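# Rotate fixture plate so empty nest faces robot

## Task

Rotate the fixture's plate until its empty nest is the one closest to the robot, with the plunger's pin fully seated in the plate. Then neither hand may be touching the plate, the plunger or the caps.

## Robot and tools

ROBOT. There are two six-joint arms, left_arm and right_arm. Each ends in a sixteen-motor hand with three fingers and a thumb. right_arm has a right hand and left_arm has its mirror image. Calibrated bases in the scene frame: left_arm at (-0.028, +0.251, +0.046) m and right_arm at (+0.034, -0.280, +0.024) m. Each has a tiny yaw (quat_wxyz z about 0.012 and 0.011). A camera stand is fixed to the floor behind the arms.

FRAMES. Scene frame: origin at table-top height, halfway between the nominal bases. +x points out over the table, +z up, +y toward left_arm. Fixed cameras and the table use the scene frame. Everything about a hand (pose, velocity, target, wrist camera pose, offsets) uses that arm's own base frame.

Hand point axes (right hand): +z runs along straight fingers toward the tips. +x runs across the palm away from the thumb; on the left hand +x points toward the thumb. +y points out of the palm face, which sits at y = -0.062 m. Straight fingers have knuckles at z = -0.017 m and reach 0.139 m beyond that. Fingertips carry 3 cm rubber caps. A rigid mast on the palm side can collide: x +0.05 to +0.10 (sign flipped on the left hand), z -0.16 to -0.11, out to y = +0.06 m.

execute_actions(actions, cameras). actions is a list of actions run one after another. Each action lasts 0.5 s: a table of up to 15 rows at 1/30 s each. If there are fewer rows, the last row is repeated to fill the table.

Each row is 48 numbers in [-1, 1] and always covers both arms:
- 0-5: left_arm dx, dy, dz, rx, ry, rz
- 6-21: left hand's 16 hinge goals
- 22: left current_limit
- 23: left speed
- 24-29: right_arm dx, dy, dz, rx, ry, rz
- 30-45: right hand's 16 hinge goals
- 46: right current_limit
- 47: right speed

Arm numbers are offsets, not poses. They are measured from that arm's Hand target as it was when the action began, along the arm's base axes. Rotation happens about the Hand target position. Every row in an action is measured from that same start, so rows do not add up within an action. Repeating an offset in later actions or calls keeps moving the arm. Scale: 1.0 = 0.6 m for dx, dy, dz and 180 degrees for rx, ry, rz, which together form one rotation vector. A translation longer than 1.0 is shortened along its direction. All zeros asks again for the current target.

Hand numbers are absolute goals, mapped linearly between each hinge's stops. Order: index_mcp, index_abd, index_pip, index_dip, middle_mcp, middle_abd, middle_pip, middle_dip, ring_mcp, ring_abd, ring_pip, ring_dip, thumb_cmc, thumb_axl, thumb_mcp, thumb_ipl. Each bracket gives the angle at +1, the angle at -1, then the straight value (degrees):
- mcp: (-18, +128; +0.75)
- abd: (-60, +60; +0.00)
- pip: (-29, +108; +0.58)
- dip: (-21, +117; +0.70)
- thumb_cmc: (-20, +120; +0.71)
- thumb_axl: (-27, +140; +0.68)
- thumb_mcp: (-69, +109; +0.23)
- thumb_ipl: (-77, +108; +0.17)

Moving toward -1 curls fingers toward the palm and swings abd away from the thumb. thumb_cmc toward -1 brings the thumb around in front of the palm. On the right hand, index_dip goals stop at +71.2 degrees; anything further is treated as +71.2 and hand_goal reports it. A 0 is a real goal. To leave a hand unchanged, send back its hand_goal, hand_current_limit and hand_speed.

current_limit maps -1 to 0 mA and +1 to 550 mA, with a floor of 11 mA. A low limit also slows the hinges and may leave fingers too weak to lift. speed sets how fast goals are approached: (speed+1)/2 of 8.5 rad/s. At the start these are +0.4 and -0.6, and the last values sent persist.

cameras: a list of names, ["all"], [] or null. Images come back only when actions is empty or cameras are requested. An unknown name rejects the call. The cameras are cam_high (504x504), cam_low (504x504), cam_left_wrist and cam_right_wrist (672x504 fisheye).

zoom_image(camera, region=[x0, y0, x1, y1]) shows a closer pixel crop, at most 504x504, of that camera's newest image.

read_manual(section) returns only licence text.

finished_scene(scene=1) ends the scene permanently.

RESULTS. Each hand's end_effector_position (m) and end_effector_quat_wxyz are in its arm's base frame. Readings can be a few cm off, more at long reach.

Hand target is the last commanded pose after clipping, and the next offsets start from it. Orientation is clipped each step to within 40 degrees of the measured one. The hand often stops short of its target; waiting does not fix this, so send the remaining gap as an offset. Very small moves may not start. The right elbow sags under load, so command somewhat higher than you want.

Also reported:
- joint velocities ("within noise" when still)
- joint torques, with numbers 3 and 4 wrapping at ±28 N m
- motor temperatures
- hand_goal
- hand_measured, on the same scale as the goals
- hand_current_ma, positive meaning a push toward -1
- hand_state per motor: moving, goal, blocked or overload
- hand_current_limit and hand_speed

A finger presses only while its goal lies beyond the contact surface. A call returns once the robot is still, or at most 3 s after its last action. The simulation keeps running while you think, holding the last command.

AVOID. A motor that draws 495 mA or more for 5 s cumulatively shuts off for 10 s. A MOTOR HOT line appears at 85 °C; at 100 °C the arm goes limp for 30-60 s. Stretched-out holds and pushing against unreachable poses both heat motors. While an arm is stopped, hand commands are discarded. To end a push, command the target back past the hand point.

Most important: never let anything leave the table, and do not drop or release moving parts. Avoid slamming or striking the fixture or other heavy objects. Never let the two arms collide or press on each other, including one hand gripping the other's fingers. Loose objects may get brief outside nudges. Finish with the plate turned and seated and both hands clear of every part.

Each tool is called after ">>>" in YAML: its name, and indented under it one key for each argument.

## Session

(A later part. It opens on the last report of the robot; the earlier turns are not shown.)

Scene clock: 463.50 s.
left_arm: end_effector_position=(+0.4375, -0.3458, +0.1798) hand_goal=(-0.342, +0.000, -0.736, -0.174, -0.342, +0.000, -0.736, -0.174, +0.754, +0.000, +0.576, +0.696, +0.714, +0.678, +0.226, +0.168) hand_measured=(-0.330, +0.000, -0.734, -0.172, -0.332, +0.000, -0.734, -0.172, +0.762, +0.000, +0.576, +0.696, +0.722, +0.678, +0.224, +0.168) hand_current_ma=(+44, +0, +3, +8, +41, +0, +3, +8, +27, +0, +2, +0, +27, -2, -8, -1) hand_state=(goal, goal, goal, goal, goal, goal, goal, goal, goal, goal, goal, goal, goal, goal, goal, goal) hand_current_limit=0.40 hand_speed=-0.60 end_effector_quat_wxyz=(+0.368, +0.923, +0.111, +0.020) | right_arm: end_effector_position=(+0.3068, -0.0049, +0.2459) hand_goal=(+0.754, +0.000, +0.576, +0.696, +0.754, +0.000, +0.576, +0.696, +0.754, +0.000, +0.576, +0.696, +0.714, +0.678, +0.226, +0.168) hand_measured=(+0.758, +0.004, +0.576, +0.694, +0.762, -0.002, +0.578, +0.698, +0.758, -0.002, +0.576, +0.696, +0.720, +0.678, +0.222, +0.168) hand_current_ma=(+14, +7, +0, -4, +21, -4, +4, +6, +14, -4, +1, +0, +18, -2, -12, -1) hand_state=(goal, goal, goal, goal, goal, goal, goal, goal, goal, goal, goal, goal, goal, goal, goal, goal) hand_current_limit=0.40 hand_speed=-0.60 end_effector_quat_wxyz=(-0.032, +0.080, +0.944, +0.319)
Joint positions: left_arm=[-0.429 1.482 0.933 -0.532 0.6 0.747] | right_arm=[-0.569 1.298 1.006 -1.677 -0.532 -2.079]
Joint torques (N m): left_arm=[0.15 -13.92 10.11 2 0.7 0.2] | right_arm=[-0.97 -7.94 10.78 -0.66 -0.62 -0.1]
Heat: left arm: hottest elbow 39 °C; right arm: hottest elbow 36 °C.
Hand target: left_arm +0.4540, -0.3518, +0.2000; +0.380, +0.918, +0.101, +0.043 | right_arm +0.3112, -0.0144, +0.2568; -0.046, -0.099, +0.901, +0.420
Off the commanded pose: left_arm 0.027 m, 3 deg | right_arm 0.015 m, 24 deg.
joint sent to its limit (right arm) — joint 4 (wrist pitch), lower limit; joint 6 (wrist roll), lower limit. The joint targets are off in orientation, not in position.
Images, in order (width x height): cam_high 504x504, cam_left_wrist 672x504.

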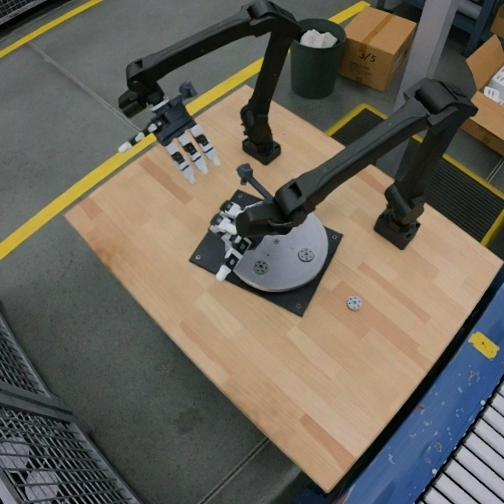

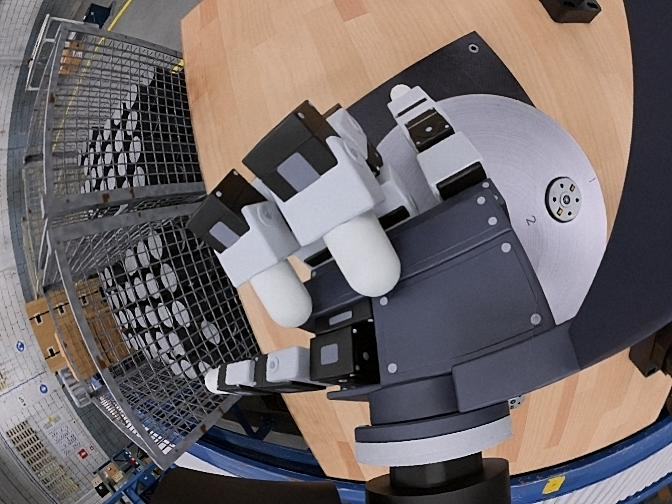

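>>> execute_actions:
  actions:
    - [[0,0,0,0,0,0,0.41,0,0.576,0.696,0.41,0,0.576,0.696,0.754,0,0.576,0.696,0.714,0.678,0.226,0.168,0.4,-0.6,0,0,0,0,0,0,0.754,0,0.576,0.696,0.754,0,0.576,0.696,0.754,0,0.576,0.696,0.714,0.678,0.226,0.168,0.4,-0.6]]
    - [[0.005,-0.007,-0.03,0,0,0,0.41,0,0.576,0.696,0.41,0,0.576,0.696,0.754,0,0.576,0.696,0.714,0.678,0.226,0.168,0.4,-0.6,0,0,0,0,0,0,0.754,0,0.576,0.696,0.754,0,0.576,0.696,0.754,0,0.576,0.696,0.714,0.678,0.226,0.168,0.4,-0.6]]
  cameras: ["cam_high","cam_left_wrist"]

>>> zoom_image:
  camera: "cam_left_wrist"
  region: [340, 50, 460, 140]

>>> zoom_image:
  camera: "cam_high"
  region: [190, 180, 270, 260]

Scene clock: 482.77 s.
left_arm: end_effector_position=(+0.4452, -0.3491, +0.1766) hand_goal=(+0.410, +0.000, +0.576, +0.696, +0.410, +0.000, +0.576, +0.696, +0.754, +0.000, +0.576, +0.696, +0.714, +0.678, +0.226, +0.168) hand_measured=(+0.418, +0.000, +0.576, +0.694, +0.416, +0.000, +0.576, +0.694, +0.762, +0.000, +0.576, +0.696, +0.722, +0.678, +0.224, +0.168) hand_current_ma=(+27, +0, -1, -8, +26, +0, -1, -8, +27, +0, +2, +0, +27, -2, -8, -1) hand_state=(goal, goal, goal, goal, goal, goal, goal, goal, goal, goal, goal, goal, goal, goal, goal, goal) hand_current_limit=0.40 hand_speed=-0.60 end_effector_quat_wxyz=(+0.375, +0.920, +0.106, +0.033) | right_arm: end_effector_position=(+0.3068, -0.0049, +0.2459) hand_goal=(+0.754, +0.000, +0.576, +0.696, +0.754, +0.000, +0.576, +0.696, +0.754, +0.000, +0.576, +0.696, +0.714, +0.678, +0.226, +0.168) hand_measured=(+0.758, +0.004, +0.576, +0.694, +0.762, -0.002, +0.578, +0.698, +0.758, -0.002, +0.576, +0.696, +0.720, +0.678, +0.222, +0.168) hand_current_ma=(+14, +7, +0, -4, +21, -4, +4, +6, +14, -4, +1, +0, +18, -2, -12, -1) hand_state=(goal, goal, goal, goal, goal, goal, goal, goal, goal, goal, goal, goal, goal, goal, goal, goal) hand_current_limit=0.40 hand_speed=-0.60 end_effector_quat_wxyz=(-0.032, +0.080, +0.944, +0.319)
Joint positions: left_arm=[-0.429 1.504 0.933 -0.477 0.598 0.747] | right_arm=[-0.569 1.298 1.006 -1.677 -0.532 -2.079]
Joint torques (N m): left_arm=[-0.56 -11.99 9.37 2.03 0.66 0.11] | right_arm=[-0.91 -7.94 10.78 -0.66 -0.62 -0.1]
Heat: left arm: hottest elbow 39 °C; right arm: hottest elbow 36 °C.
Hand target: left_arm +0.4571, -0.3560, +0.1819; +0.380, +0.918, +0.101, +0.043 | right_arm +0.3112, -0.0144, +0.2568; -0.046, -0.099, +0.901, +0.420
Off the commanded pose: left_arm 0.015 m, 1 deg | right_arm 0.015 m, 24 deg.
joint sent to its limit (right arm) — joint 4 (wrist pitch), lower limit; joint 6 (wrist roll), lower limit. The joint targets are off in orientation, not in position.
Images, in order (width x height): cam_high 504x504, cam_left_wrist 672x504.

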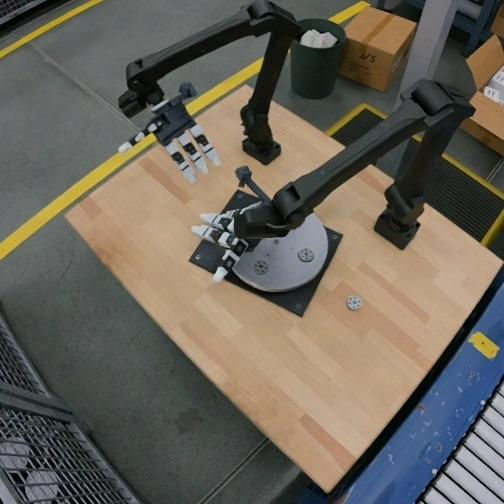

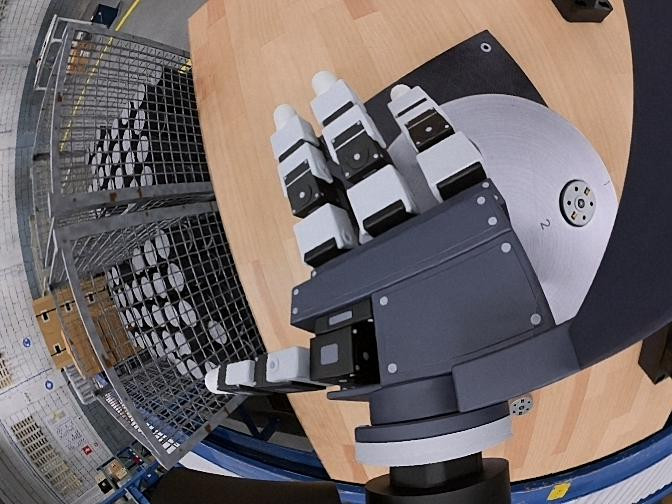

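Scaled by 4.200 from the camera's 672x504 image, which has a finer 960x720 frame.

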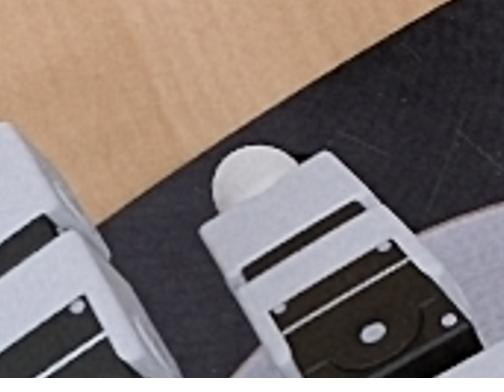

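Scaled by 6.300 from the camera's 504x504 image, which has a finer 720x720 frame.

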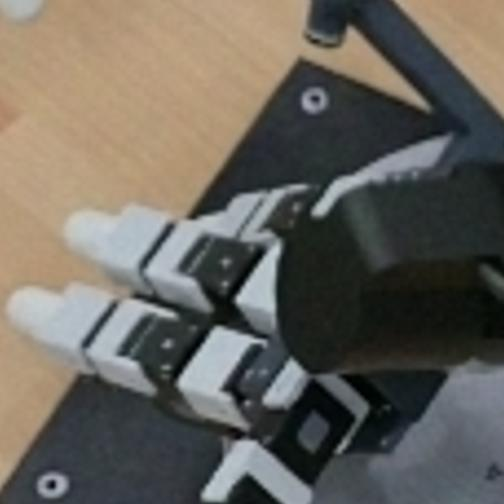

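>>> zoom_image:
  camera: "cam_left_wrist"
  region: [380, 65, 440, 110]

Scaled by 8.400 from the camera's 672x504 image, which has a finer 960x720 frame.

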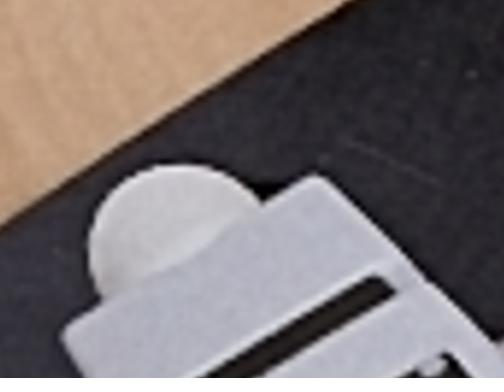

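>>> execute_actions:
  actions:
    - [[0,0,0,0,0,0,0.754,0,0.576,0.696,0.754,0,0.576,0.696,0.754,0,0.576,0.696,0.714,0.678,0.226,0.168,0.4,-0.6,0,0,0,0,0,0,0.754,0,0.576,0.696,0.754,0,0.576,0.696,0.754,0,0.576,0.696,0.714,0.678,0.226,0.168,0.4,-0.6]]
  cameras: ["cam_high","cam_low","cam_left_wrist"]

>>> zoom_image:
  camera: "cam_high"
  region: [190, 190, 250, 250]

>>> zoom_image:
  camera: "cam_low"
  region: [200, 220, 290, 290]

Scene clock: 511.90 s.
left_arm: end_effector_position=(+0.4453, -0.3491, +0.1768) hand_goal=(+0.754, +0.000, +0.576, +0.696, +0.754, +0.000, +0.576, +0.696, +0.754, +0.000, +0.576, +0.696, +0.714, +0.678, +0.226, +0.168) hand_measured=(+0.758, +0.000, +0.576, +0.694, +0.758, +0.000, +0.576, +0.694, +0.762, +0.000, +0.576, +0.696, +0.722, +0.678, +0.224, +0.168) hand_current_ma=(+14, +0, -1, -8, +13, +0, -1, -8, +27, +0, +2, +0, +27, -2, -8, -1) hand_state=(goal, goal, goal, goal, goal, goal, goal, goal, goal, goal, goal, goal, goal, goal, goal, goal) hand_current_limit=0.40 hand_speed=-0.60 end_effector_quat_wxyz=(+0.375, +0.920, +0.106, +0.033) | right_arm: end_effector_position=(+0.3068, -0.0049, +0.2459) hand_goal=(+0.754, +0.000, +0.576, +0.696, +0.754, +0.000, +0.576, +0.696, +0.754, +0.000, +0.576, +0.696, +0.714, +0.678, +0.226, +0.168) hand_measured=(+0.758, +0.004, +0.576, +0.694, +0.762, -0.002, +0.578, +0.698, +0.758, -0.002, +0.576, +0.696, +0.720, +0.678, +0.222, +0.168) hand_current_ma=(+14, +7, +0, -4, +21, -4, +4, +6, +14, -4, +1, +0, +18, -2, -12, -1) hand_state=(goal, goal, goal, goal, goal, goal, goal, goal, goal, goal, goal, goal, goal, goal, goal, goal) hand_current_limit=0.40 hand_speed=-0.60 end_effector_quat_wxyz=(-0.032, +0.080, +0.944, +0.319)
Joint positions: left_arm=[-0.429 1.504 0.933 -0.476 0.598 0.747] | right_arm=[-0.569 1.298 1.006 -1.677 -0.532 -2.079]
Joint torques (N m): left_arm=[-0.21 -11.52 9.37 2 0.63 0.1] | right_arm=[-0.97 -7.94 10.78 -0.68 -0.62 -0.1]
Heat: left arm: hottest elbow 39 °C; right arm: hottest elbow 37 °C.
Hand target: left_arm +0.4571, -0.3560, +0.1820; +0.380, +0.918, +0.101, +0.043 | right_arm +0.3112, -0.0144, +0.2568; -0.046, -0.099, +0.901, +0.420
Off the commanded pose: left_arm 0.015 m, 1 deg | right_arm 0.015 m, 24 deg.
joint sent to its limit (right arm) — joint 4 (wrist pitch), lower limit; joint 6 (wrist roll), lower limit. The joint targets are off in orientation, not in position.
Images, in order (width x height): cam_high 504x504, cam_low 504x504, cam_left_wrist 672x504.

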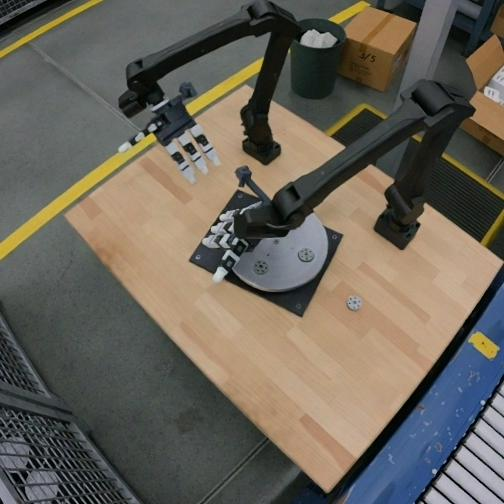

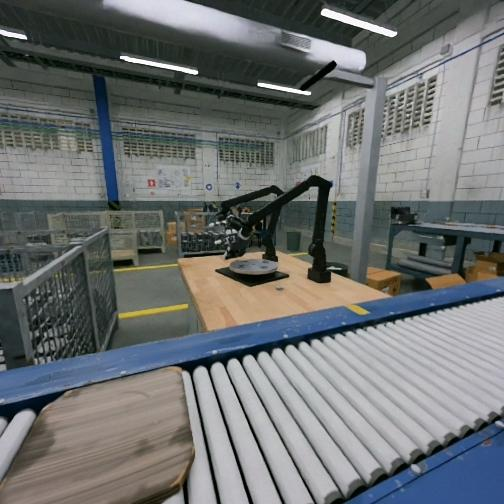

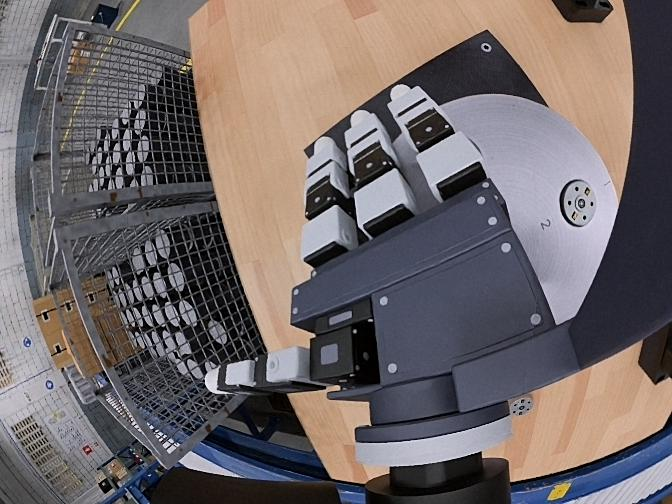

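Scaled by 8.400 from the camera's 504x504 image, which has a finer 720x720 frame.

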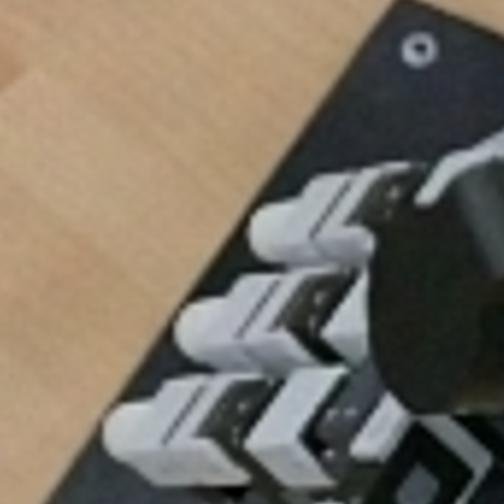

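Scaled by 5.600 from the camera's 504x504 image, which has a finer 720x720 frame.

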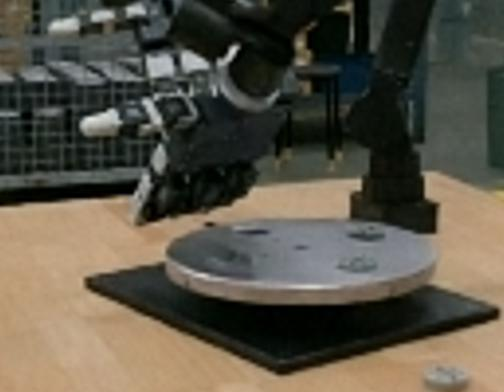

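>>> execute_actions:
  actions:
    - [[-0.008,0.012,0.02,0,0,0,0.754,0,0.576,0.696,0.754,0,0.576,0.696,0.754,0,0.576,0.696,0.714,0.678,0.226,0.168,0.4,-0.6,0,0,0,0,0,0,0.754,0,0.576,0.696,0.754,0,0.576,0.696,0.754,0,0.576,0.696,0.714,0.678,0.226,0.168,0.4,-0.6]]
    - [[0,0,-0.03,0,0,0,0.754,0,0.576,0.696,0.754,0,0.576,0.696,0.754,0,0.576,0.696,0.714,0.678,0.226,0.168,0.4,-0.6,0,0,0,0,0,0,0.754,0,0.576,0.696,0.754,0,0.576,0.696,0.754,0,0.576,0.696,0.714,0.678,0.226,0.168,0.4,-0.6]]
  cameras: ["cam_high","cam_left_wrist"]

>>> zoom_image:
  camera: "cam_high"
  region: [190, 190, 250, 250]

>>> zoom_image:
  camera: "cam_left_wrist"
  region: [370, 60, 450, 120]

Scene clock: 527.70 s.
left_arm: end_effector_position=(+0.4465, -0.3500, +0.1790) hand_goal=(+0.754, +0.000, +0.576, +0.696, +0.754, +0.000, +0.576, +0.696, +0.754, +0.000, +0.576, +0.696, +0.714, +0.678, +0.226, +0.168) hand_measured=(+0.758, +0.000, +0.576, +0.694, +0.758, +0.000, +0.576, +0.694, +0.762, +0.000, +0.576, +0.696, +0.722, +0.678, +0.224, +0.168) hand_current_ma=(+14, +0, -1, -8, +13, +0, -1, -8, +27, +0, +2, +0, +27, -2, -8, -1) hand_state=(goal, goal, goal, goal, goal, goal, goal, goal, goal, goal, goal, goal, goal, goal, goal, goal) hand_current_limit=0.40 hand_speed=-0.60 end_effector_quat_wxyz=(+0.379, +0.919, +0.104, +0.037) | right_arm: end_effector_position=(+0.3068, -0.0049, +0.2459) hand_goal=(+0.754, +0.000, +0.576, +0.696, +0.754, +0.000, +0.576, +0.696, +0.754, +0.000, +0.576, +0.696, +0.714, +0.678, +0.226, +0.168) hand_measured=(+0.758, +0.004, +0.576, +0.694, +0.762, -0.002, +0.578, +0.698, +0.758, -0.002, +0.576, +0.696, +0.720, +0.678, +0.222, +0.168) hand_current_ma=(+14, +7, +0, -4, +21, -4, +4, +6, +14, -4, +1, +0, +18, -2, -12, -1) hand_state=(goal, goal, goal, goal, goal, goal, goal, goal, goal, goal, goal, goal, goal, goal, goal, goal) hand_current_limit=0.40 hand_speed=-0.60 end_effector_quat_wxyz=(-0.032, +0.080, +0.944, +0.319)
Joint positions: left_arm=[-0.429 1.504 0.933 -0.464 0.6 0.747] | right_arm=[-0.569 1.298 1.006 -1.677 -0.532 -2.079]
Joint torques (N m): left_arm=[0.21 -12.69 7.6 2.09 0.77 0.22] | right_arm=[-0.97 -7.94 10.8 -0.65 -0.62 -0.09]
Heat: left arm: hottest elbow 39 °C; right arm: hottest elbow 37 °C.
Hand target: left_arm +0.4523, -0.3488, +0.1760; +0.380, +0.918, +0.101, +0.043 | right_arm +0.3112, -0.0144, +0.2568; -0.046, -0.099, +0.901, +0.420
Off the commanded pose: left_arm 0.007 m, 1 deg | right_arm 0.015 m, 24 deg.
joint sent to its limit (right arm) — joint 4 (wrist pitch), lower limit; joint 6 (wrist roll), lower limit. The joint targets are off in orientation, not in position.
Images, in order (width x height): cam_high 504x504, cam_left_wrist 672x504.

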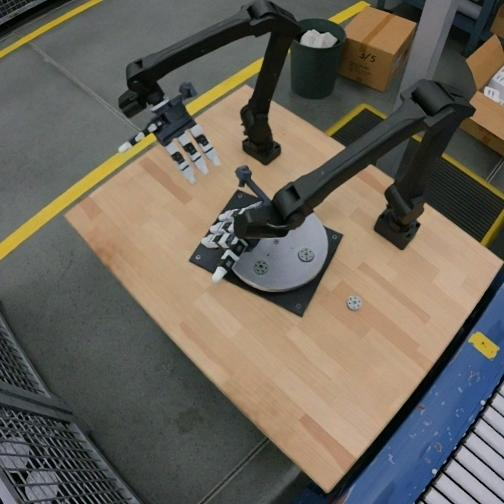

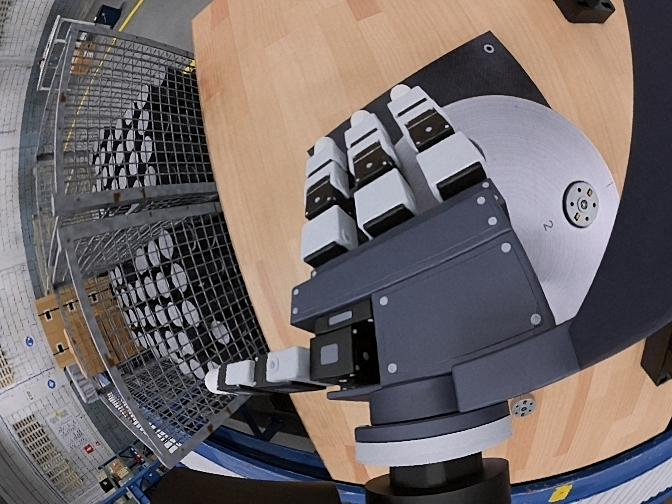

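Scaled by 8.400 from the camera's 504x504 image, which has a finer 720x720 frame.

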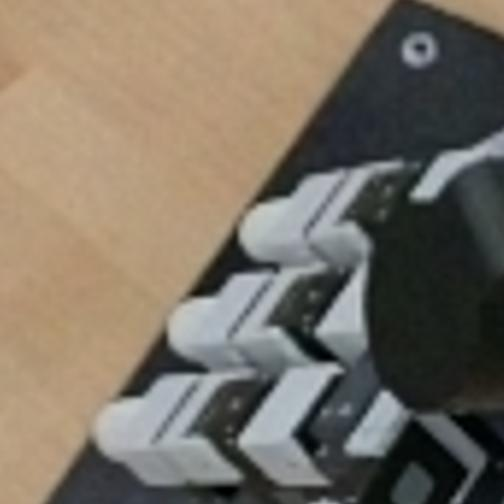

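Scaled by 6.300 from the camera's 672x504 image, which has a finer 960x720 frame.

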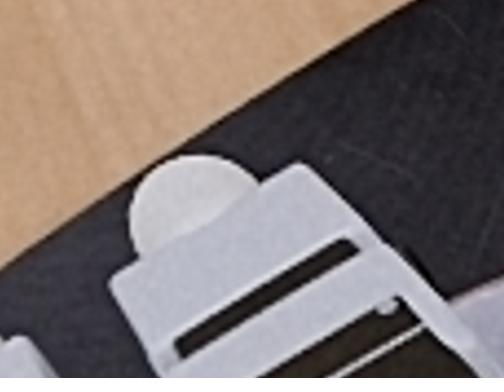

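>>> execute_actions:
  actions:
    - [[0,0,0.09,0,0,0,0.754,0,0.576,0.696,0.754,0,0.576,0.696,0.754,0,0.576,0.696,0.714,0.678,0.226,0.168,0.4,-0.6,0,0,0,0,0,0,0.754,0,0.576,0.696,0.754,0,0.576,0.696,0.754,0,0.576,0.696,0.714,0.678,0.226,0.168,0.4,-0.6]]
    - [[0.001,0,-0.07,0,0,0,0.754,0,0.576,0.696,0.754,0,0.576,0.696,0.754,0,0.576,0.696,0.714,0.678,0.226,0.168,0.4,-0.6,0,0,0,0,0,0,0.754,0,0.576,0.696,0.754,0,0.576,0.696,0.754,0,0.576,0.696,0.714,0.678,0.226,0.168,0.4,-0.6]]
  cameras: ["cam_high","cam_left_wrist"]

>>> zoom_image:
  camera: "cam_high"
  region: [190, 190, 250, 250]

>>> zoom_image:
  camera: "cam_left_wrist"
  region: [370, 60, 450, 120]

Scene clock: 546.13 s.
left_arm: end_effector_position=(+0.4477, -0.3502, +0.1960) hand_goal=(+0.754, +0.000, +0.576, +0.696, +0.754, +0.000, +0.576, +0.696, +0.754, +0.000, +0.576, +0.696, +0.714, +0.678, +0.226, +0.168) hand_measured=(+0.758, +0.000, +0.576, +0.694, +0.758, +0.000, +0.576, +0.694, +0.762, +0.000, +0.576, +0.696, +0.722, +0.678, +0.224, +0.168) hand_current_ma=(+17, +0, -1, -8, +16, +0, -1, -8, +27, +0, +2, +0, +27, -2, -8, -1) hand_state=(goal, goal, goal, goal, goal, goal, goal, goal, goal, goal, goal, goal, goal, goal, goal, goal) hand_current_limit=0.40 hand_speed=-0.60 end_effector_quat_wxyz=(+0.381, +0.918, +0.102, +0.041) | right_arm: end_effector_position=(+0.3068, -0.0049, +0.2459) hand_goal=(+0.754, +0.000, +0.576, +0.696, +0.754, +0.000, +0.576, +0.696, +0.754, +0.000, +0.576, +0.696, +0.714, +0.678, +0.226, +0.168) hand_measured=(+0.758, +0.004, +0.576, +0.694, +0.762, -0.002, +0.578, +0.698, +0.758, -0.002, +0.576, +0.696, +0.720, +0.678, +0.222, +0.168) hand_current_ma=(+14, +7, +0, -4, +21, -4, +4, +6, +14, -4, +1, +0, +18, -2, -12, -1) hand_state=(goal, goal, goal, goal, goal, goal, goal, goal, goal, goal, goal, goal, goal, goal, goal, goal) hand_current_limit=0.40 hand_speed=-0.60 end_effector_quat_wxyz=(-0.032, +0.080, +0.944, +0.319)
Joint positions: left_arm=[-0.428 1.481 0.955 -0.5 0.601 0.748] | right_arm=[-0.569 1.298 1.006 -1.677 -0.532 -2.079]
Joint torques (N m): left_arm=[0.32 -12.04 7.51 2.14 0.74 0.23] | right_arm=[-0.97 -7.94 10.8 -0.66 -0.62 -0.1]
Heat: left arm: hottest elbow 39 °C; right arm: hottest elbow 37 °C.
Hand target: left_arm +0.4529, -0.3487, +0.1878; +0.380, +0.918, +0.101, +0.042 | right_arm +0.3112, -0.0144, +0.2568; -0.046, -0.099, +0.901, +0.420
Off the commanded pose: left_arm 0.010 m, 0 deg | right_arm 0.015 m, 24 deg.
joint sent to its limit (right arm) — joint 4 (wrist pitch), lower limit; joint 6 (wrist roll), lower limit. The joint targets are off in orientation, not in position.
Images, in order (width x height): cam_high 504x504, cam_left_wrist 672x504.

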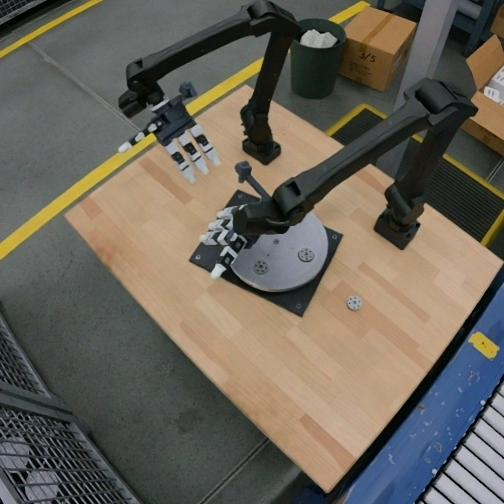

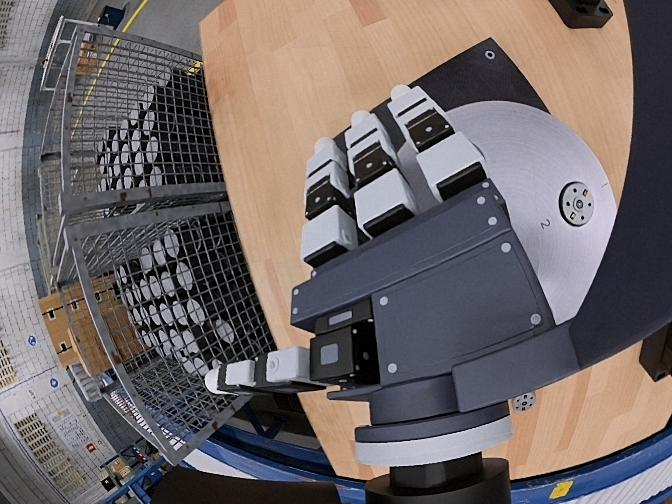

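Scaled by 8.400 from the camera's 504x504 image, which has a finer 720x720 frame.

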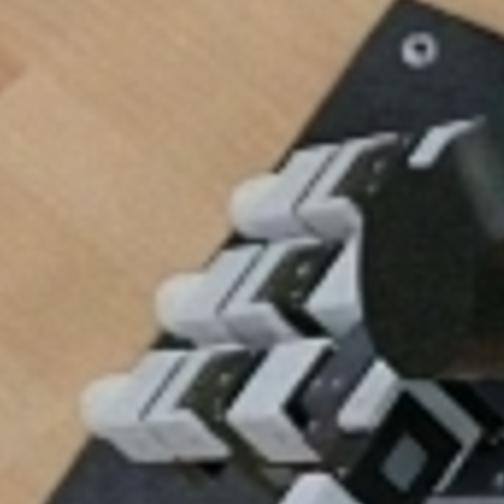

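Scaled by 6.300 from the camera's 672x504 image, which has a finer 960x720 frame.

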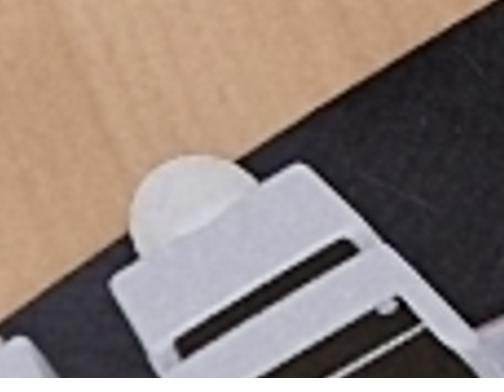

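>>> execute_actions:
  actions:
    - [[-0.0232,0.007,-0.0297,0,0,0,0.754,0,0.576,0.696,0.754,0,0.576,0.696,0.754,0,0.576,0.696,0.714,0.678,0.226,0.168,0.4,-0.6,0,0,0,0,0,0,0.754,0,0.576,0.696,0.754,0,0.576,0.696,0.754,0,0.576,0.696,0.714,0.678,0.226,0.168,0.4,-0.6]]
    - [[0,0,0,0,0,0,0.754,0,0.576,0.696,0.754,0,0.576,0.696,0.754,0,0.576,0.696,0.714,0.678,0.226,0.168,0.4,-0.6,0,0,0,0,0,0,0.754,0,0.576,0.696,0.754,0,0.576,0.696,0.754,0,0.576,0.696,0.714,0.678,0.226,0.168,0.4,-0.6]]
    - [[0,0,0,0,0,0,0.754,0,0.576,0.696,0.754,0,0.576,0.696,0.754,0,0.576,0.696,0.714,0.678,0.226,0.168,0.4,-0.6,0,0,0,0,0,0,0.754,0,0.576,0.696,0.754,0,0.576,0.696,0.754,0,0.576,0.696,0.714,0.678,0.226,0.168,0.4,-0.6]]
  cameras: ["cam_high","cam_left_wrist"]

>>> zoom_image:
  camera: "cam_left_wrist"
  region: [370, 60, 450, 120]

>>> zoom_image:
  camera: "cam_high"
  region: [190, 190, 250, 250]

Scene clock: 556.50 s.
left_arm: end_effector_position=(+0.4350, -0.3445, +0.1740) hand_goal=(+0.754, +0.000, +0.576, +0.696, +0.754, +0.000, +0.576, +0.696, +0.754, +0.000, +0.576, +0.696, +0.714, +0.678, +0.226, +0.168) hand_measured=(+0.758, +0.000, +0.576, +0.694, +0.758, +0.000, +0.576, +0.694, +0.762, +0.000, +0.576, +0.696, +0.722, +0.678, +0.224, +0.168) hand_current_ma=(+17, +0, -1, -8, +16, +0, -1, -8, +27, +0, +2, +0, +27, -2, -8, -1) hand_state=(goal, goal, goal, goal, goal, goal, goal, goal, goal, goal, goal, goal, goal, goal, goal, goal) hand_current_limit=0.40 hand_speed=-0.60 end_effector_quat_wxyz=(+0.380, +0.918, +0.103, +0.039) | right_arm: end_effector_position=(+0.3068, -0.0049, +0.2459) hand_goal=(+0.754, +0.000, +0.576, +0.696, +0.754, +0.000, +0.576, +0.696, +0.754, +0.000, +0.576, +0.696, +0.714, +0.678, +0.226, +0.168) hand_measured=(+0.758, +0.004, +0.576, +0.694, +0.762, -0.002, +0.578, +0.698, +0.758, -0.002, +0.576, +0.696, +0.720, +0.678, +0.222, +0.168) hand_current_ma=(+14, +7, +0, -4, +21, -4, +4, +6, +14, -4, +1, +0, +18, -2, -12, -1) hand_state=(goal, goal, goal, goal, goal, goal, goal, goal, goal, goal, goal, goal, goal, goal, goal, goal) hand_current_limit=0.40 hand_speed=-0.60 end_effector_quat_wxyz=(-0.032, +0.080, +0.944, +0.319)
Joint positions: left_arm=[-0.428 1.481 0.89 -0.44 0.601 0.748] | right_arm=[-0.569 1.298 1.006 -1.677 -0.532 -2.079]
Joint torques (N m): left_arm=[0.15 -12.4 7.28 2.07 0.67 0.17] | right_arm=[-0.97 -7.94 10.78 -0.66 -0.62 -0.1]
Heat: left arm: hottest elbow 39 °C; right arm: hottest elbow 37 °C.
Hand target: left_arm +0.4390, -0.3445, +0.1700; +0.380, +0.918, +0.101, +0.043 | right_arm +0.3112, -0.0144, +0.2568; -0.046, -0.099, +0.901, +0.420
Off the commanded pose: left_arm 0.006 m, 0 deg | right_arm 0.015 m, 24 deg.
joint sent to its limit (right arm) — joint 4 (wrist pitch), lower limit; joint 6 (wrist roll), lower limit. The joint targets are off in orientation, not in position.
Images, in order (width x height): cam_high 504x504, cam_left_wrist 672x504.

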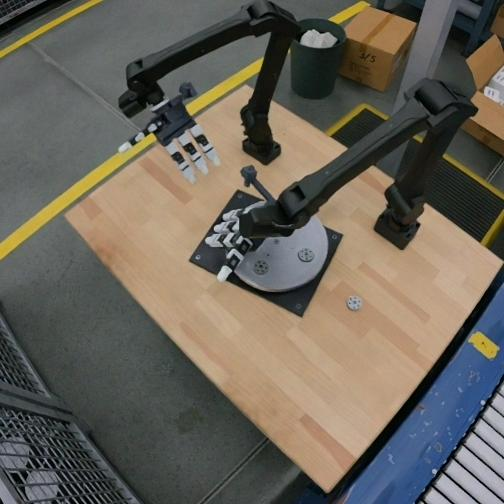

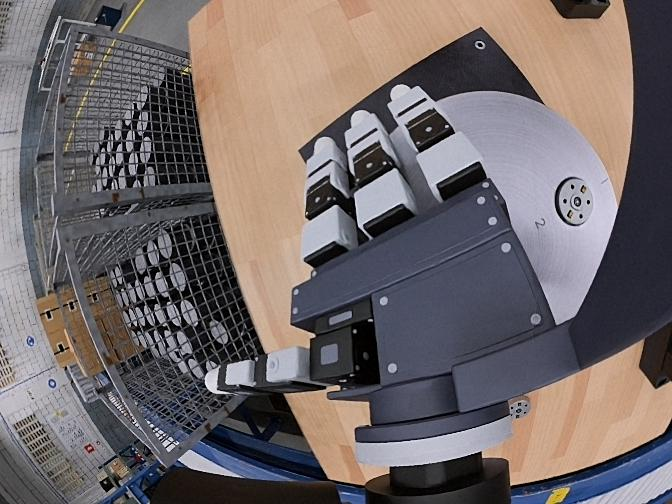

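Scaled by 6.300 from the camera's 672x504 image, which has a finer 960x720 frame.

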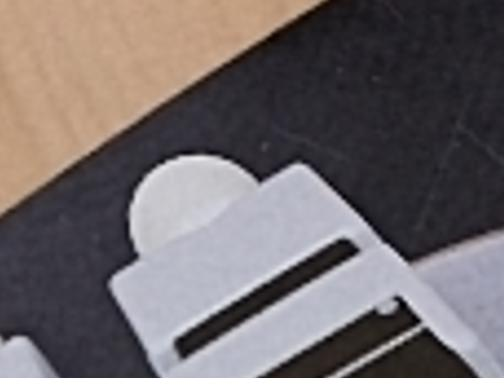

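Scaled by 8.400 from the camera's 504x504 image, which has a finer 720x720 frame.

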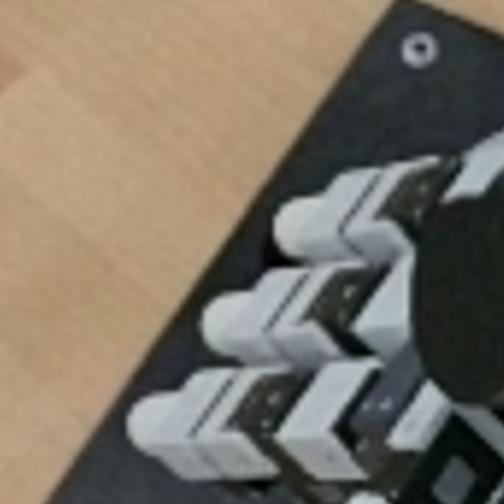

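>>> execute_actions:
  actions:
    - [[0.003,0,-0.015,0,0,0,0.754,0,0.576,0.696,0.754,0,0.576,0.696,0.754,0,0.576,0.696,0.714,0.678,0.226,0.168,0.4,-0.6,0,0,0,0,0,0,0.754,0,0.576,0.696,0.754,0,0.576,0.696,0.754,0,0.576,0.696,0.714,0.678,0.226,0.168,0.4,-0.6]]
    - [[0,0,0,0,0,0,0.754,0,0.576,0.696,0.754,0,0.576,0.696,0.754,0,0.576,0.696,0.714,0.678,0.226,0.168,0.4,-0.6,0,0,0,0,0,0,0.754,0,0.576,0.696,0.754,0,0.576,0.696,0.754,0,0.576,0.696,0.714,0.678,0.226,0.168,0.4,-0.6]]
    - [[0,0,0,0,0,0,0.754,0,0.576,0.696,0.754,0,0.576,0.696,0.754,0,0.576,0.696,0.714,0.678,0.226,0.168,0.4,-0.6,0,0,0,0,0,0,0.754,0,0.576,0.696,0.754,0,0.576,0.696,0.754,0,0.576,0.696,0.714,0.678,0.226,0.168,0.4,-0.6]]
  cameras: ["cam_high","cam_left_wrist"]

>>> zoom_image:
  camera: "cam_high"
  region: [190, 190, 250, 250]

Scene clock: 565.23 s.
left_arm: end_effector_position=(+0.4382, -0.3459, +0.1732) hand_goal=(+0.754, +0.000, +0.576, +0.696, +0.754, +0.000, +0.576, +0.696, +0.754, +0.000, +0.576, +0.696, +0.714, +0.678, +0.226, +0.168) hand_measured=(+0.758, +0.000, +0.576, +0.694, +0.758, +0.000, +0.576, +0.694, +0.762, +0.000, +0.576, +0.696, +0.722, +0.678, +0.224, +0.168) hand_current_ma=(+17, +0, -1, -8, +16, +0, -1, -8, +27, +0, +2, +0, +27, -2, -8, -1) hand_state=(goal, goal, goal, goal, goal, goal, goal, goal, goal, goal, goal, goal, goal, goal, goal, goal) hand_current_limit=0.40 hand_speed=-0.60 end_effector_quat_wxyz=(+0.384, +0.917, +0.101, +0.045) | right_arm: end_effector_position=(+0.3068, -0.0049, +0.2459) hand_goal=(+0.754, +0.000, +0.576, +0.696, +0.754, +0.000, +0.576, +0.696, +0.754, +0.000, +0.576, +0.696, +0.714, +0.678, +0.226, +0.168) hand_measured=(+0.758, +0.004, +0.576, +0.694, +0.762, -0.002, +0.578, +0.698, +0.758, -0.002, +0.576, +0.696, +0.720, +0.678, +0.222, +0.168) hand_current_ma=(+14, +7, +0, -4, +21, -4, +4, +6, +14, -4, +1, +0, +18, -2, -12, -1) hand_state=(goal, goal, goal, goal, goal, goal, goal, goal, goal, goal, goal, goal, goal, goal, goal, goal) hand_current_limit=0.40 hand_speed=-0.60 end_effector_quat_wxyz=(-0.032, +0.080, +0.944, +0.319)
Joint positions: left_arm=[-0.428 1.491 0.89 -0.416 0.601 0.748] | right_arm=[-0.569 1.298 1.006 -1.677 -0.532 -2.079]
Joint torques (N m): left_arm=[-0.03 -11.93 6.67 2.1 0.68 0.19] | right_arm=[-0.91 -7.94 10.8 -0.66 -0.63 -0.1]
Heat: left arm: hottest elbow 38 °C; right arm: hottest elbow 37 °C.
Hand target: left_arm +0.4408, -0.3445, +0.1612; +0.380, +0.918, +0.101, +0.043 | right_arm +0.3112, -0.0144, +0.2568; -0.046, -0.099, +0.901, +0.420
Off the commanded pose: left_arm 0.012 m, 0 deg | right_arm 0.015 m, 24 deg.
joint sent to its limit (right arm) — joint 4 (wrist pitch), lower limit; joint 6 (wrist roll), lower limit. The joint targets are off in orientation, not in position.
Images, in order (width x height): cam_high 504x504, cam_left_wrist 672x504.

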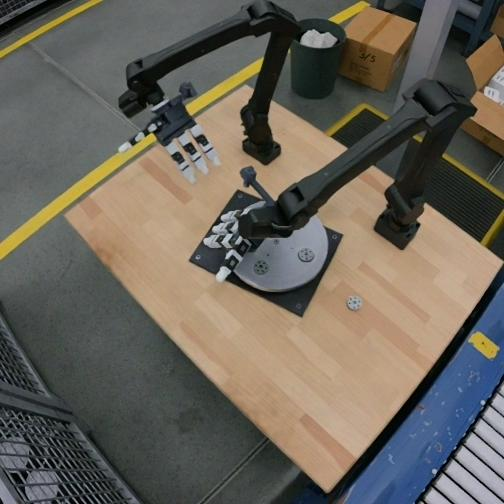

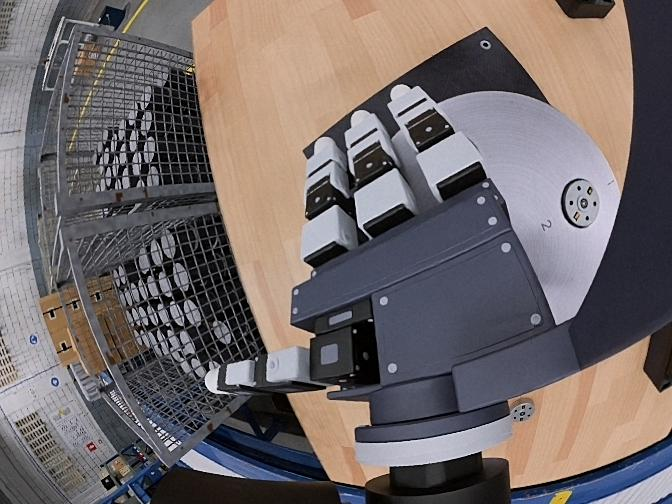

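Scaled by 8.400 from the camera's 504x504 image, which has a finer 720x720 frame.

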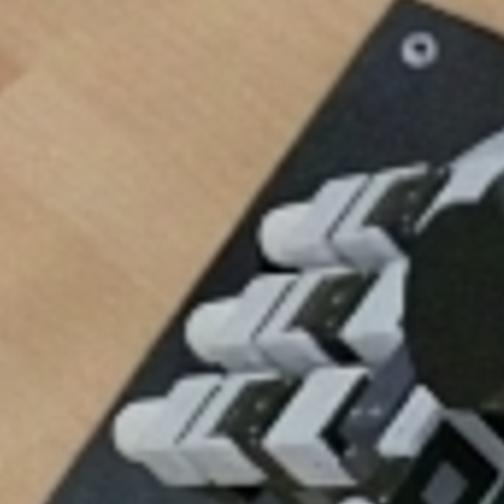

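>>> execute_actions:
  actions:
    - [[-0.0097,0.0085,0.0563,0,0,0,0.754,0,0.576,0.696,0.754,0,0.576,0.696,0.754,0,0.576,0.696,0.714,0.678,0.226,0.168,0.4,-0.6,0,0,0,0,0,0,0.754,0,0.576,0.696,0.754,0,0.576,0.696,0.754,0,0.576,0.696,0.714,0.678,0.226,0.168,0.4,-0.6]]
    - [[0,0,0,0,0,0,0.754,0,0.576,0.696,0.754,0,0.576,0.696,0.754,0,0.576,0.696,0.714,0.678,0.226,0.168,0.4,-0.6,0,0,0,0,0,0,0.754,0,0.576,0.696,0.754,0,0.576,0.696,0.754,0,0.576,0.696,0.714,0.678,0.226,0.168,0.4,-0.6]]
    - [[0,0,-0.05,0,0,0,0.754,0,0.576,0.696,0.754,0,0.576,0.696,0.754,0,0.576,0.696,0.714,0.678,0.226,0.168,0.4,-0.6,0,0,0,0,0,0,0.754,0,0.576,0.696,0.754,0,0.576,0.696,0.754,0,0.576,0.696,0.714,0.678,0.226,0.168,0.4,-0.6]]
    - [[0,0,0,0,0,0,0.754,0,0.576,0.696,0.754,0,0.576,0.696,0.754,0,0.576,0.696,0.714,0.678,0.226,0.168,0.4,-0.6,0,0,0,0,0,0,0.754,0,0.576,0.696,0.754,0,0.576,0.696,0.754,0,0.576,0.696,0.714,0.678,0.226,0.168,0.4,-0.6]]
  cameras: ["cam_high","cam_left_wrist"]

>>> zoom_image:
  camera: "cam_high"
  region: [190, 190, 250, 250]

Scene clock: 575.27 s.
left_arm: end_effector_position=(+0.4305, -0.3416, +0.1737) hand_goal=(+0.754, +0.000, +0.576, +0.696, +0.754, +0.000, +0.576, +0.696, +0.754, +0.000, +0.576, +0.696, +0.714, +0.678, +0.226, +0.168) hand_measured=(+0.758, +0.000, +0.576, +0.694, +0.758, +0.000, +0.576, +0.694, +0.762, +0.000, +0.576, +0.696, +0.722, +0.678, +0.224, +0.168) hand_current_ma=(+17, +0, -1, -8, +16, +0, -1, -8, +27, +0, +2, +0, +27, -2, -8, -1) hand_state=(goal, goal, goal, goal, goal, goal, goal, goal, goal, goal, goal, goal, goal, goal, goal, goal) hand_current_limit=0.40 hand_speed=-0.60 end_effector_quat_wxyz=(+0.382, +0.918, +0.102, +0.042) | right_arm: end_effector_position=(+0.3068, -0.0049, +0.2459) hand_goal=(+0.754, +0.000, +0.576, +0.696, +0.754, +0.000, +0.576, +0.696, +0.754, +0.000, +0.576, +0.696, +0.714, +0.678, +0.226, +0.168) hand_measured=(+0.758, +0.004, +0.576, +0.694, +0.762, -0.002, +0.578, +0.698, +0.758, -0.002, +0.576, +0.696, +0.720, +0.678, +0.222, +0.168) hand_current_ma=(+14, +7, +0, -4, +21, -4, +4, +6, +14, -4, +1, +0, +18, -2, -12, -1) hand_state=(goal, goal, goal, goal, goal, goal, goal, goal, goal, goal, goal, goal, goal, goal, goal, goal) hand_current_limit=0.40 hand_speed=-0.60 end_effector_quat_wxyz=(-0.032, +0.080, +0.944, +0.319)
Joint positions: left_arm=[-0.427 1.469 0.871 -0.428 0.603 0.75] | right_arm=[-0.569 1.298 1.006 -1.677 -0.532 -2.079]
Joint torques (N m): left_arm=[0.38 -11.46 7.08 2.14 0.76 0.23] | right_arm=[-0.97 -8 10.8 -0.68 -0.62 -0.09]
Heat: left arm: hottest elbow 38 °C; right arm: hottest elbow 37 °C.
Hand target: left_arm +0.4349, -0.3394, +0.1648; +0.380, +0.918, +0.101, +0.042 | right_arm +0.3112, -0.0144, +0.2568; -0.046, -0.099, +0.901, +0.420
Off the commanded pose: left_arm 0.010 m, 0 deg | right_arm 0.015 m, 24 deg.
joint sent to its limit (right arm) — joint 4 (wrist pitch), lower limit; joint 6 (wrist roll), lower limit. The joint targets are off in orientation, not in position.
Images, in order (width x height): cam_high 504x504, cam_left_wrist 672x504.

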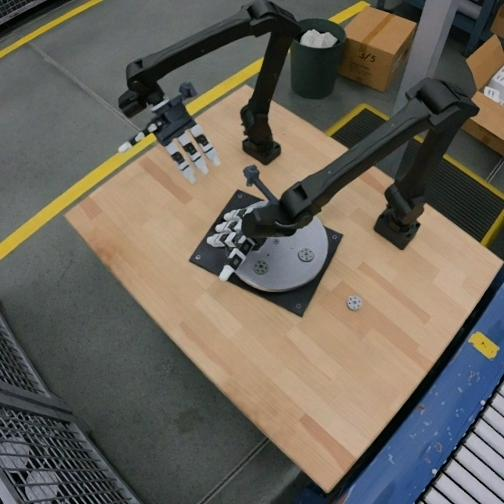

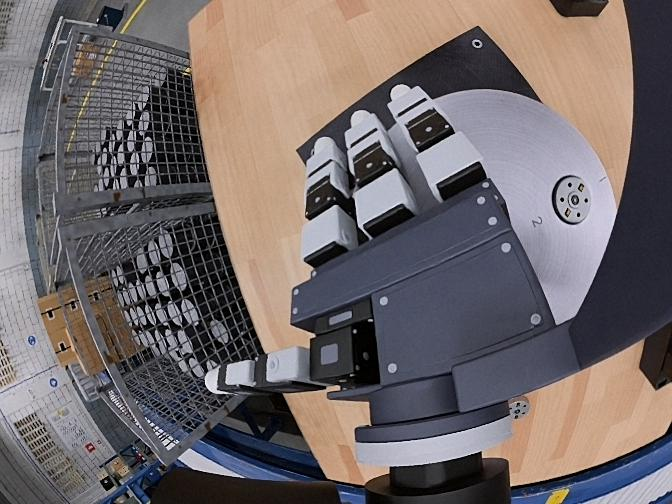

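Scaled by 8.400 from the camera's 504x504 image, which has a finer 720x720 frame.

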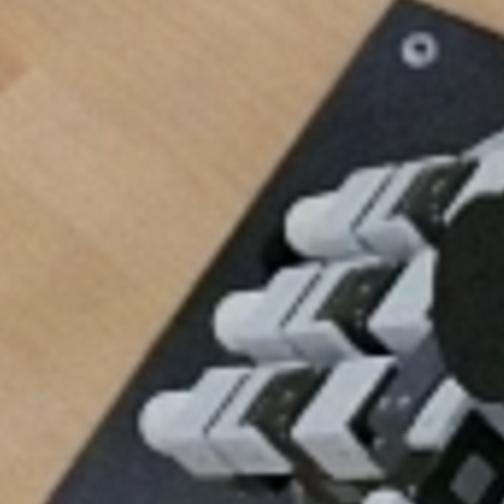

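>>> execute_actions:
  actions:
    - [[0.007,0,-0.02,0,0,0,0.754,0,0.576,0.696,0.754,0,0.576,0.696,0.754,0,0.576,0.696,0.714,0.678,0.226,0.168,0.4,-0.6,0,0,0,0,0,0,0.754,0,0.576,0.696,0.754,0,0.576,0.696,0.754,0,0.576,0.696,0.714,0.678,0.226,0.168,0.4,-0.6]]
    - [[0,0,0,0,0,0,0.754,0,0.576,0.696,0.754,0,0.576,0.696,0.754,0,0.576,0.696,0.714,0.678,0.226,0.168,0.4,-0.6,0,0,0,0,0,0,0.754,0,0.576,0.696,0.754,0,0.576,0.696,0.754,0,0.576,0.696,0.714,0.678,0.226,0.168,0.4,-0.6]]
    - [[0,0,0,0,0,0,0.754,0,0.576,0.696,0.754,0,0.576,0.696,0.754,0,0.576,0.696,0.714,0.678,0.226,0.168,0.4,-0.6,0,0,0,0,0,0,0.754,0,0.576,0.696,0.754,0,0.576,0.696,0.754,0,0.576,0.696,0.714,0.678,0.226,0.168,0.4,-0.6]]
  cameras: ["cam_high","cam_left_wrist"]

>>> zoom_image:
  camera: "cam_high"
  region: [190, 190, 250, 250]

Scene clock: 583.80 s.
left_arm: end_effector_position=(+0.4355, -0.3419, +0.1635) hand_goal=(+0.754, +0.000, +0.576, +0.696, +0.754, +0.000, +0.576, +0.696, +0.754, +0.000, +0.576, +0.696, +0.714, +0.678, +0.226, +0.168) hand_measured=(+0.758, +0.000, +0.576, +0.694, +0.758, +0.000, +0.576, +0.694, +0.756, +0.000, +0.574, +0.696, +0.722, +0.678, +0.224, +0.168) hand_current_ma=(+17, +0, -1, -8, +16, +0, -1, -8, +6, -1, -4, +0, +27, -2, -8, -1) hand_state=(goal, goal, goal, goal, goal, goal, goal, goal, goal, goal, goal, goal, goal, goal, goal, goal) hand_current_limit=0.40 hand_speed=-0.60 end_effector_quat_wxyz=(+0.383, +0.917, +0.102, +0.042) | right_arm: end_effector_position=(+0.3068, -0.0049, +0.2459) hand_goal=(+0.754, +0.000, +0.576, +0.696, +0.754, +0.000, +0.576, +0.696, +0.754, +0.000, +0.576, +0.696, +0.714, +0.678, +0.226, +0.168) hand_measured=(+0.758, +0.004, +0.576, +0.694, +0.762, -0.002, +0.578, +0.698, +0.758, -0.002, +0.576, +0.696, +0.720, +0.678, +0.222, +0.168) hand_current_ma=(+14, +7, +0, -4, +21, -4, +4, +6, +14, -4, +1, +0, +18, -2, -12, -1) hand_state=(goal, goal, goal, goal, goal, goal, goal, goal, goal, goal, goal, goal, goal, goal, goal, goal) hand_current_limit=0.40 hand_speed=-0.60 end_effector_quat_wxyz=(-0.032, +0.080, +0.944, +0.319)
Joint positions: left_arm=[-0.422 1.498 0.869 -0.396 0.607 0.753] | right_arm=[-0.569 1.298 1.006 -1.677 -0.532 -2.079]
Joint torques (N m): left_arm=[0.44 -11.52 6.86 2.04 0.67 0.22] | right_arm=[-0.91 -7.94 10.8 -0.66 -0.63 -0.09]
Heat: left arm: hottest elbow 38 °C; right arm: hottest elbow 37 °C.
Hand target: left_arm +0.4391, -0.3394, +0.1528; +0.380, +0.918, +0.101, +0.042 | right_arm +0.3112, -0.0144, +0.2568; -0.046, -0.099, +0.901, +0.420
Off the commanded pose: left_arm 0.012 m, 0 deg | right_arm 0.015 m, 24 deg.
joint sent to its limit (right arm) — joint 4 (wrist pitch), lower limit; joint 6 (wrist roll), lower limit. The joint targets are off in orientation, not in position.
Images, in order (width x height): cam_high 504x504, cam_left_wrist 672x504.

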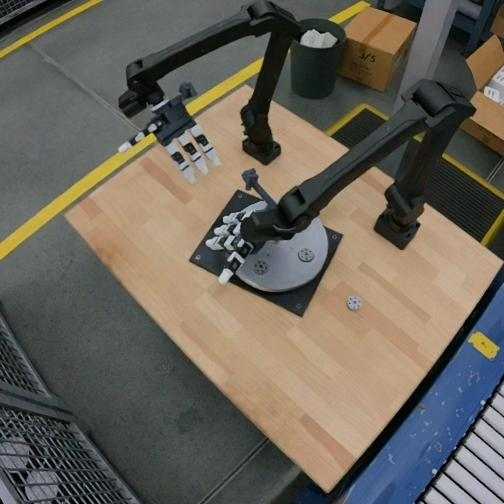

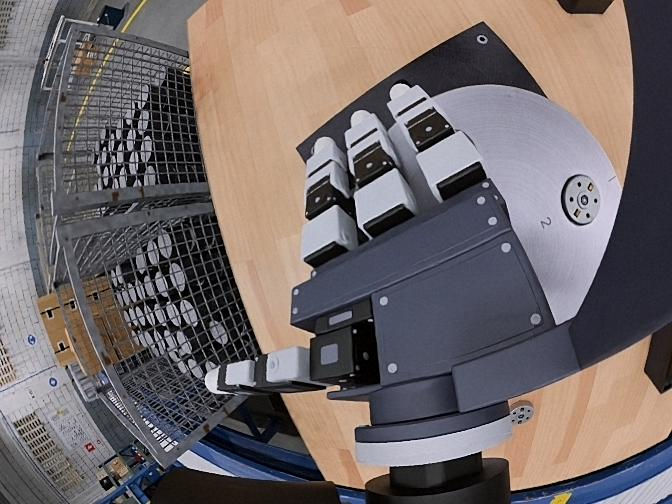

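Scaled by 8.400 from the camera's 504x504 image, which has a finer 720x720 frame.

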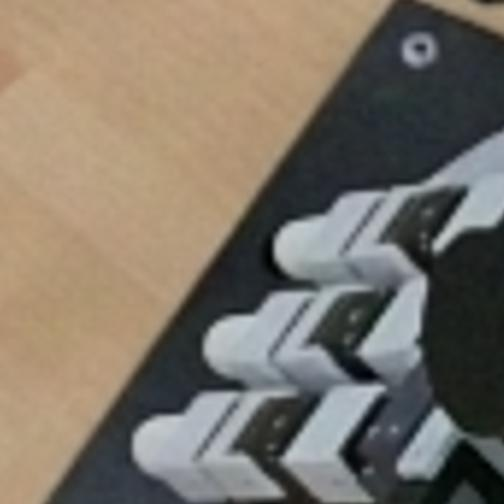

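>>> zoom_image:
  camera: "cam_left_wrist"
  region: [375, 60, 435, 105]

Scaled by 8.400 from the camera's 672x504 image, which has a finer 960x720 frame.

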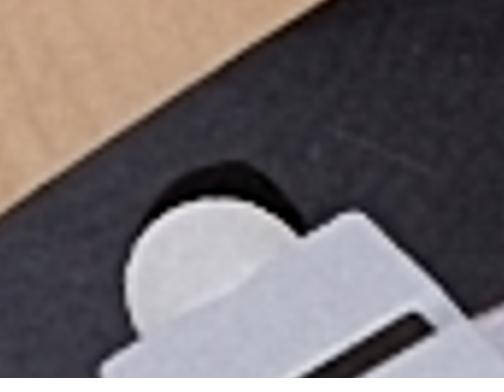

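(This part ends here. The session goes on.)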